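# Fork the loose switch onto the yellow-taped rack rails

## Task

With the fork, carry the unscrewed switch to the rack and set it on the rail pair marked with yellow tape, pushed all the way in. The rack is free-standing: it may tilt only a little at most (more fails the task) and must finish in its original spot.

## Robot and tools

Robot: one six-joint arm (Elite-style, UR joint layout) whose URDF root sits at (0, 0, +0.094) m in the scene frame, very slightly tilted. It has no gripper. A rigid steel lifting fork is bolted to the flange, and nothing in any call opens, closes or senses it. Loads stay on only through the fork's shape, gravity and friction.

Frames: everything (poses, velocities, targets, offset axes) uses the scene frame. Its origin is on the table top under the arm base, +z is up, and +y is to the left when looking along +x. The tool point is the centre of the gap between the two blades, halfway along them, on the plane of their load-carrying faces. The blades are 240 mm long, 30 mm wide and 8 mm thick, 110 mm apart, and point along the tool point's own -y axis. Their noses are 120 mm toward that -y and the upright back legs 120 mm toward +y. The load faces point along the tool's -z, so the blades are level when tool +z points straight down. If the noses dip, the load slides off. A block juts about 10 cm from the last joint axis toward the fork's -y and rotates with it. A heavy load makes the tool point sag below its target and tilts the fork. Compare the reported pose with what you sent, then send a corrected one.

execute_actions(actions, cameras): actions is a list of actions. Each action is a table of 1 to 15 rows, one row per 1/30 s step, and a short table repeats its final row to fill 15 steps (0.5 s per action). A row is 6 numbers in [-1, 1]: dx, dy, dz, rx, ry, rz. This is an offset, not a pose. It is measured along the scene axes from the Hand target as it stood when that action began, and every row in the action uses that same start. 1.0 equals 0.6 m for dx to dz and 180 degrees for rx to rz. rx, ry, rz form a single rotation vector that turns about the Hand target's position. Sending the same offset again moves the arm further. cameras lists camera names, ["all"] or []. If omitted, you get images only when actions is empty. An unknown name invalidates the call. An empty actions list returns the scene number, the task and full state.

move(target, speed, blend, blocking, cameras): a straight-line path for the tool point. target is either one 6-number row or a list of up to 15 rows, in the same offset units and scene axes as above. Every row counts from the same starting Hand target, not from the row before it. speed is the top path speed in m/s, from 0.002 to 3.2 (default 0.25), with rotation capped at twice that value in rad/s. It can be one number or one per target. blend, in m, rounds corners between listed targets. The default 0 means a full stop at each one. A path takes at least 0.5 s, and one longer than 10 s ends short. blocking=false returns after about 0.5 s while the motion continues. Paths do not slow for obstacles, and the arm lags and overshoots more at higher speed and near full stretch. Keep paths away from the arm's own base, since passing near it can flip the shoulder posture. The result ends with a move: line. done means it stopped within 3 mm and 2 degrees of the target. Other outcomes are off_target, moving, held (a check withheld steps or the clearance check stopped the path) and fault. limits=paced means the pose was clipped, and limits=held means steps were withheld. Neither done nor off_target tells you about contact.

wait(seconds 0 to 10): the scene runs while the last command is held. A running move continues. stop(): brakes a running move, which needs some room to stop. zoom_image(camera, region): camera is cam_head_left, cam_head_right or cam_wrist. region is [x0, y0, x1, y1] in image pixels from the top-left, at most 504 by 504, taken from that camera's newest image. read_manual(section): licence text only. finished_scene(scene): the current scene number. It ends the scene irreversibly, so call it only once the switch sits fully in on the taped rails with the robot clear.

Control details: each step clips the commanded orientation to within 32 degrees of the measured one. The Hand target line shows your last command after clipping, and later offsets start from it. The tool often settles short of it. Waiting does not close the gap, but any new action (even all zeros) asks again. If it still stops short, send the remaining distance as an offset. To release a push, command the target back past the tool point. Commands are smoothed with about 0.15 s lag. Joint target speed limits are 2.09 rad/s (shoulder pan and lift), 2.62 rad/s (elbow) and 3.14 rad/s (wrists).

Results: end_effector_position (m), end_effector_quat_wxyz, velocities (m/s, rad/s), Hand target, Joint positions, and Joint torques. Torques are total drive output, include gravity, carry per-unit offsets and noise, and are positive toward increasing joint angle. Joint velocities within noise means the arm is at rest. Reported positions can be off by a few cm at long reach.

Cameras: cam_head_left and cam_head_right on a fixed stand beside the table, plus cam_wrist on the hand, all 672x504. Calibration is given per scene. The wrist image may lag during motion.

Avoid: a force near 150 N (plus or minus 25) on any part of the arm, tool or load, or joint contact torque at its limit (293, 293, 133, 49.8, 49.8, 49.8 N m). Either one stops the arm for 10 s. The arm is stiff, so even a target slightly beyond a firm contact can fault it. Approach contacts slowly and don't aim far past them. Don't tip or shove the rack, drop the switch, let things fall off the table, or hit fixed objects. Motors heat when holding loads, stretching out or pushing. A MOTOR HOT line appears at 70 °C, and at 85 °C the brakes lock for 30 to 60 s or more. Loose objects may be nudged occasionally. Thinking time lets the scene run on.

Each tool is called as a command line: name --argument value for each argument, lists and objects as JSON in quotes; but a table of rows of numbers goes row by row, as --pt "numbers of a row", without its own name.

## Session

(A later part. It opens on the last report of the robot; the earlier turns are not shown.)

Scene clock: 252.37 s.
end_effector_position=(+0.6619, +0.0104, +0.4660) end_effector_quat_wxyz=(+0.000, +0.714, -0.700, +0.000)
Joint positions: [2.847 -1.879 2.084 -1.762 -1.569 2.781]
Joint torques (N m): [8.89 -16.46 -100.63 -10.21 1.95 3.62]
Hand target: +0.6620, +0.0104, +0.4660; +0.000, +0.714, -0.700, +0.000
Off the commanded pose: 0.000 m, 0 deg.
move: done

move --target '[0.00333, 0.00006, 0.0, 0, 0, 0]' --speed 0.01

move --target '[0.00333, 0.00006, 0.0, 0, 0, 0]' --speed 0.01

move --target '[0.0025, 0.00005, 0.0, 0, 0, 0]' --speed 0.01

Scene clock: 257.83 s.
end_effector_position=(+0.6639, +0.0105, +0.4660) end_effector_quat_wxyz=(+0.000, +0.714, -0.700, +0.000)
Joint positions: [2.848 -1.875 2.082 -1.763 -1.569 2.782]
Joint torques (N m): [4.43 -12.83 -107.41 -15.57 2.22 6.13]
Hand target: +0.6640, +0.0105, +0.4660; +0.000, +0.714, -0.700, +0.000
Off the commanded pose: 0.000 m, 0 deg.
move: done

Scene clock: 258.53 s.
end_effector_position=(+0.6659, +0.0105, +0.4660) end_effector_quat_wxyz=(+0.000, +0.714, -0.700, +0.000)
Joint positions: [2.849 -1.872 2.079 -1.764 -1.569 2.784]
Joint torques (N m): [8.08 -3.17 -111.68 -20.16 2.55 6.04]
Hand target: +0.6660, +0.0105, +0.4660; +0.000, +0.714, -0.700, +0.000
Off the commanded pose: 0.000 m, 0 deg.
move: done

Scene clock: 259.23 s.
end_effector_position=(+0.6674, +0.0105, +0.4661) end_effector_quat_wxyz=(+0.000, +0.714, -0.700, +0.000)
Joint positions: [2.851 -1.869 2.077 -1.765 -1.569 2.785]
Joint torques (N m): [3.91 15.46 -123.02 -31.38 7.81 10.72]
Hand target: +0.6675, +0.0105, +0.4660; +0.000, +0.714, -0.700, +0.000
Off the commanded pose: 0.000 m, 0 deg.
move: done

move --target '[0.00075, 0.00001, 0.0, 0, 0, 0]' --speed 0.01

Scene clock: 268.93 s.
end_effector_position=(+0.6679, +0.0105, +0.4660) end_effector_quat_wxyz=(+0.000, +0.714, -0.700, +0.000)
Joint positions: [2.851 -1.868 2.076 -1.765 -1.569 2.785]
Joint torques (N m): [3.34 16.25 -122.83 -31.81 5.94 10.91]
Hand target: +0.6679, +0.0105, +0.4660; +0.000, +0.714, -0.700, +0.000
Off the commanded pose: 0.000 m, 0 deg.
move: done

move --pt "-0.005 -0.0001 0.0 0 0 0" --pt "-0.1 -0.0019 0.0 0 0 0" --speed '[0.03, 0.2]' --blend '[0.001, 0]' --cameras '["all"]'

zoom_image --camera "cam_head_left" --region '[370, 115, 460, 175]'

zoom_image --camera "cam_head_right" --region '[370, 115, 460, 175]'

zoom_image --camera "cam_head_right" --region '[280, 75, 370, 135]'

zoom_image --camera "cam_head_right" --region '[260, 90, 440, 250]'

zoom_image --camera "cam_head_left" --region '[360, 140, 450, 230]'

zoom_image --camera "cam_head_left" --region '[340, 220, 400, 280]'

Scene clock: 278.03 s.
end_effector_position=(+0.6081, +0.0094, +0.4660) end_effector_quat_wxyz=(+0.000, +0.714, -0.700, +0.000) end_effector_velocity=(-0.001, +0.000, +0.001) end_effector_angular_velocity=(+0.000, -0.002, +0.000)
Joint positions: [2.803 -1.987 2.149 -1.718 -1.57 2.738]
Joint velocities: [-0.002 -0.005 0.001 0.001 0 -0.002]
Joint torques (N m): [-19.96 -34.86 -76.61 -5.46 2.14 -2.15]
Hand target: +0.6079, +0.0094, +0.4660; +0.000, +0.714, -0.700, +0.000
Off the commanded pose: 0.000 m, 0 deg.
move: done
camera_calibration:
cam_wrist: T_world_to_cam=[[0.00623214, -0.999633, -0.0263649, 0.0274452], [-0.937993, -0.0149822, 0.346331, 0.280523], [-0.346599, 0.0225717, -0.937742, 0.74189], [0, 0, 0, 1]] pos_world=[0.520095, 0.0148923, 0.599271]

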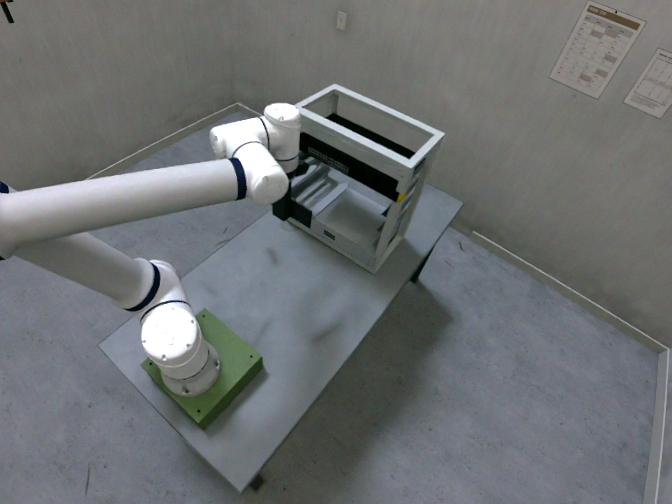

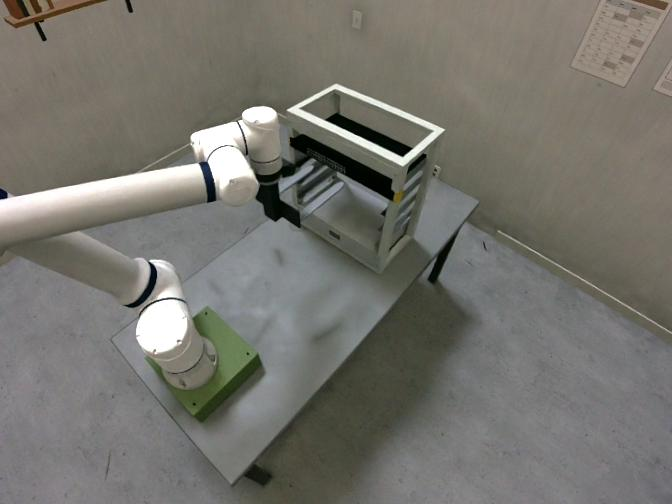

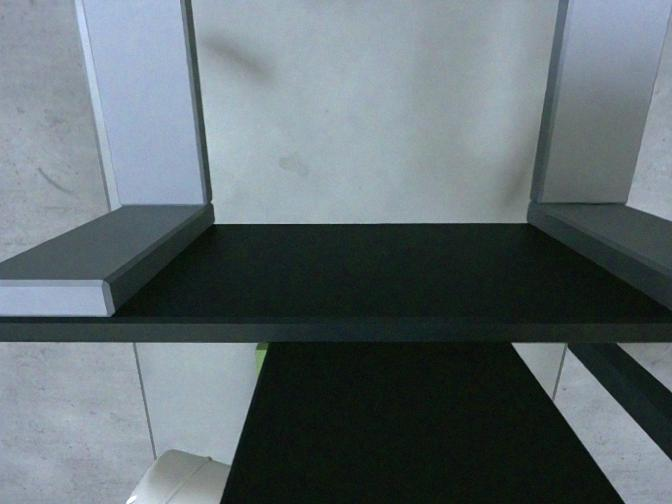

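Scaled by 5.600.

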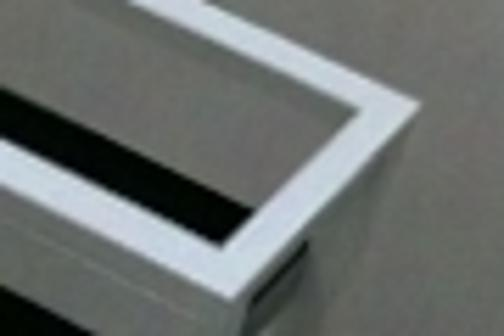

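Scaled by 5.600.

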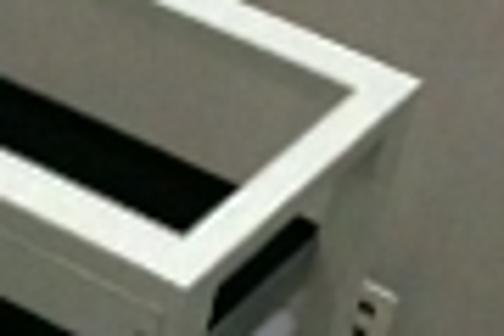

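Scaled by 5.600.

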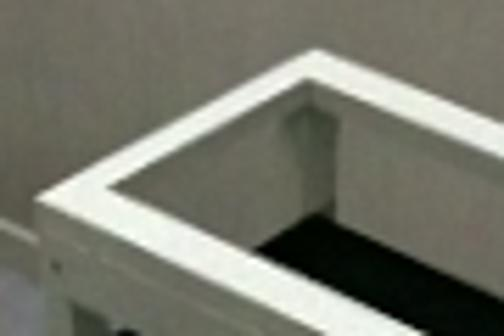

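Scaled by 2.800.

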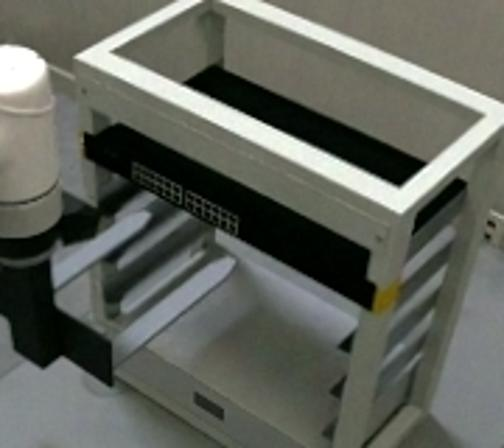

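Scaled by 5.600.

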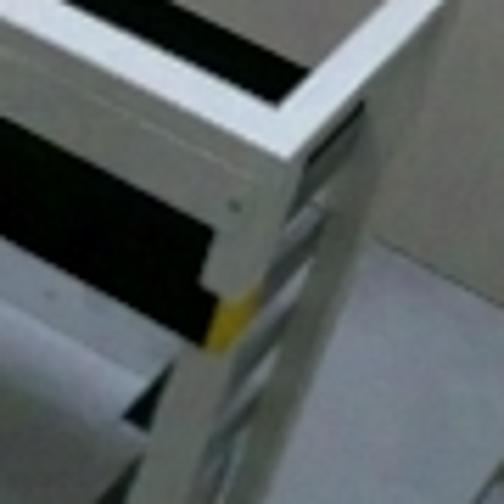

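Scaled by 8.400.

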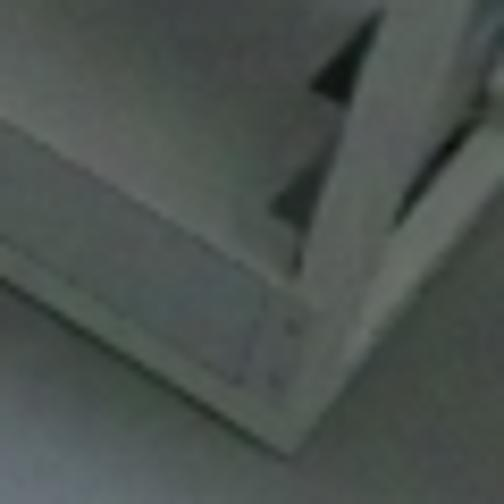

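finished_scene --scene 2

The scene is finished: the task was done.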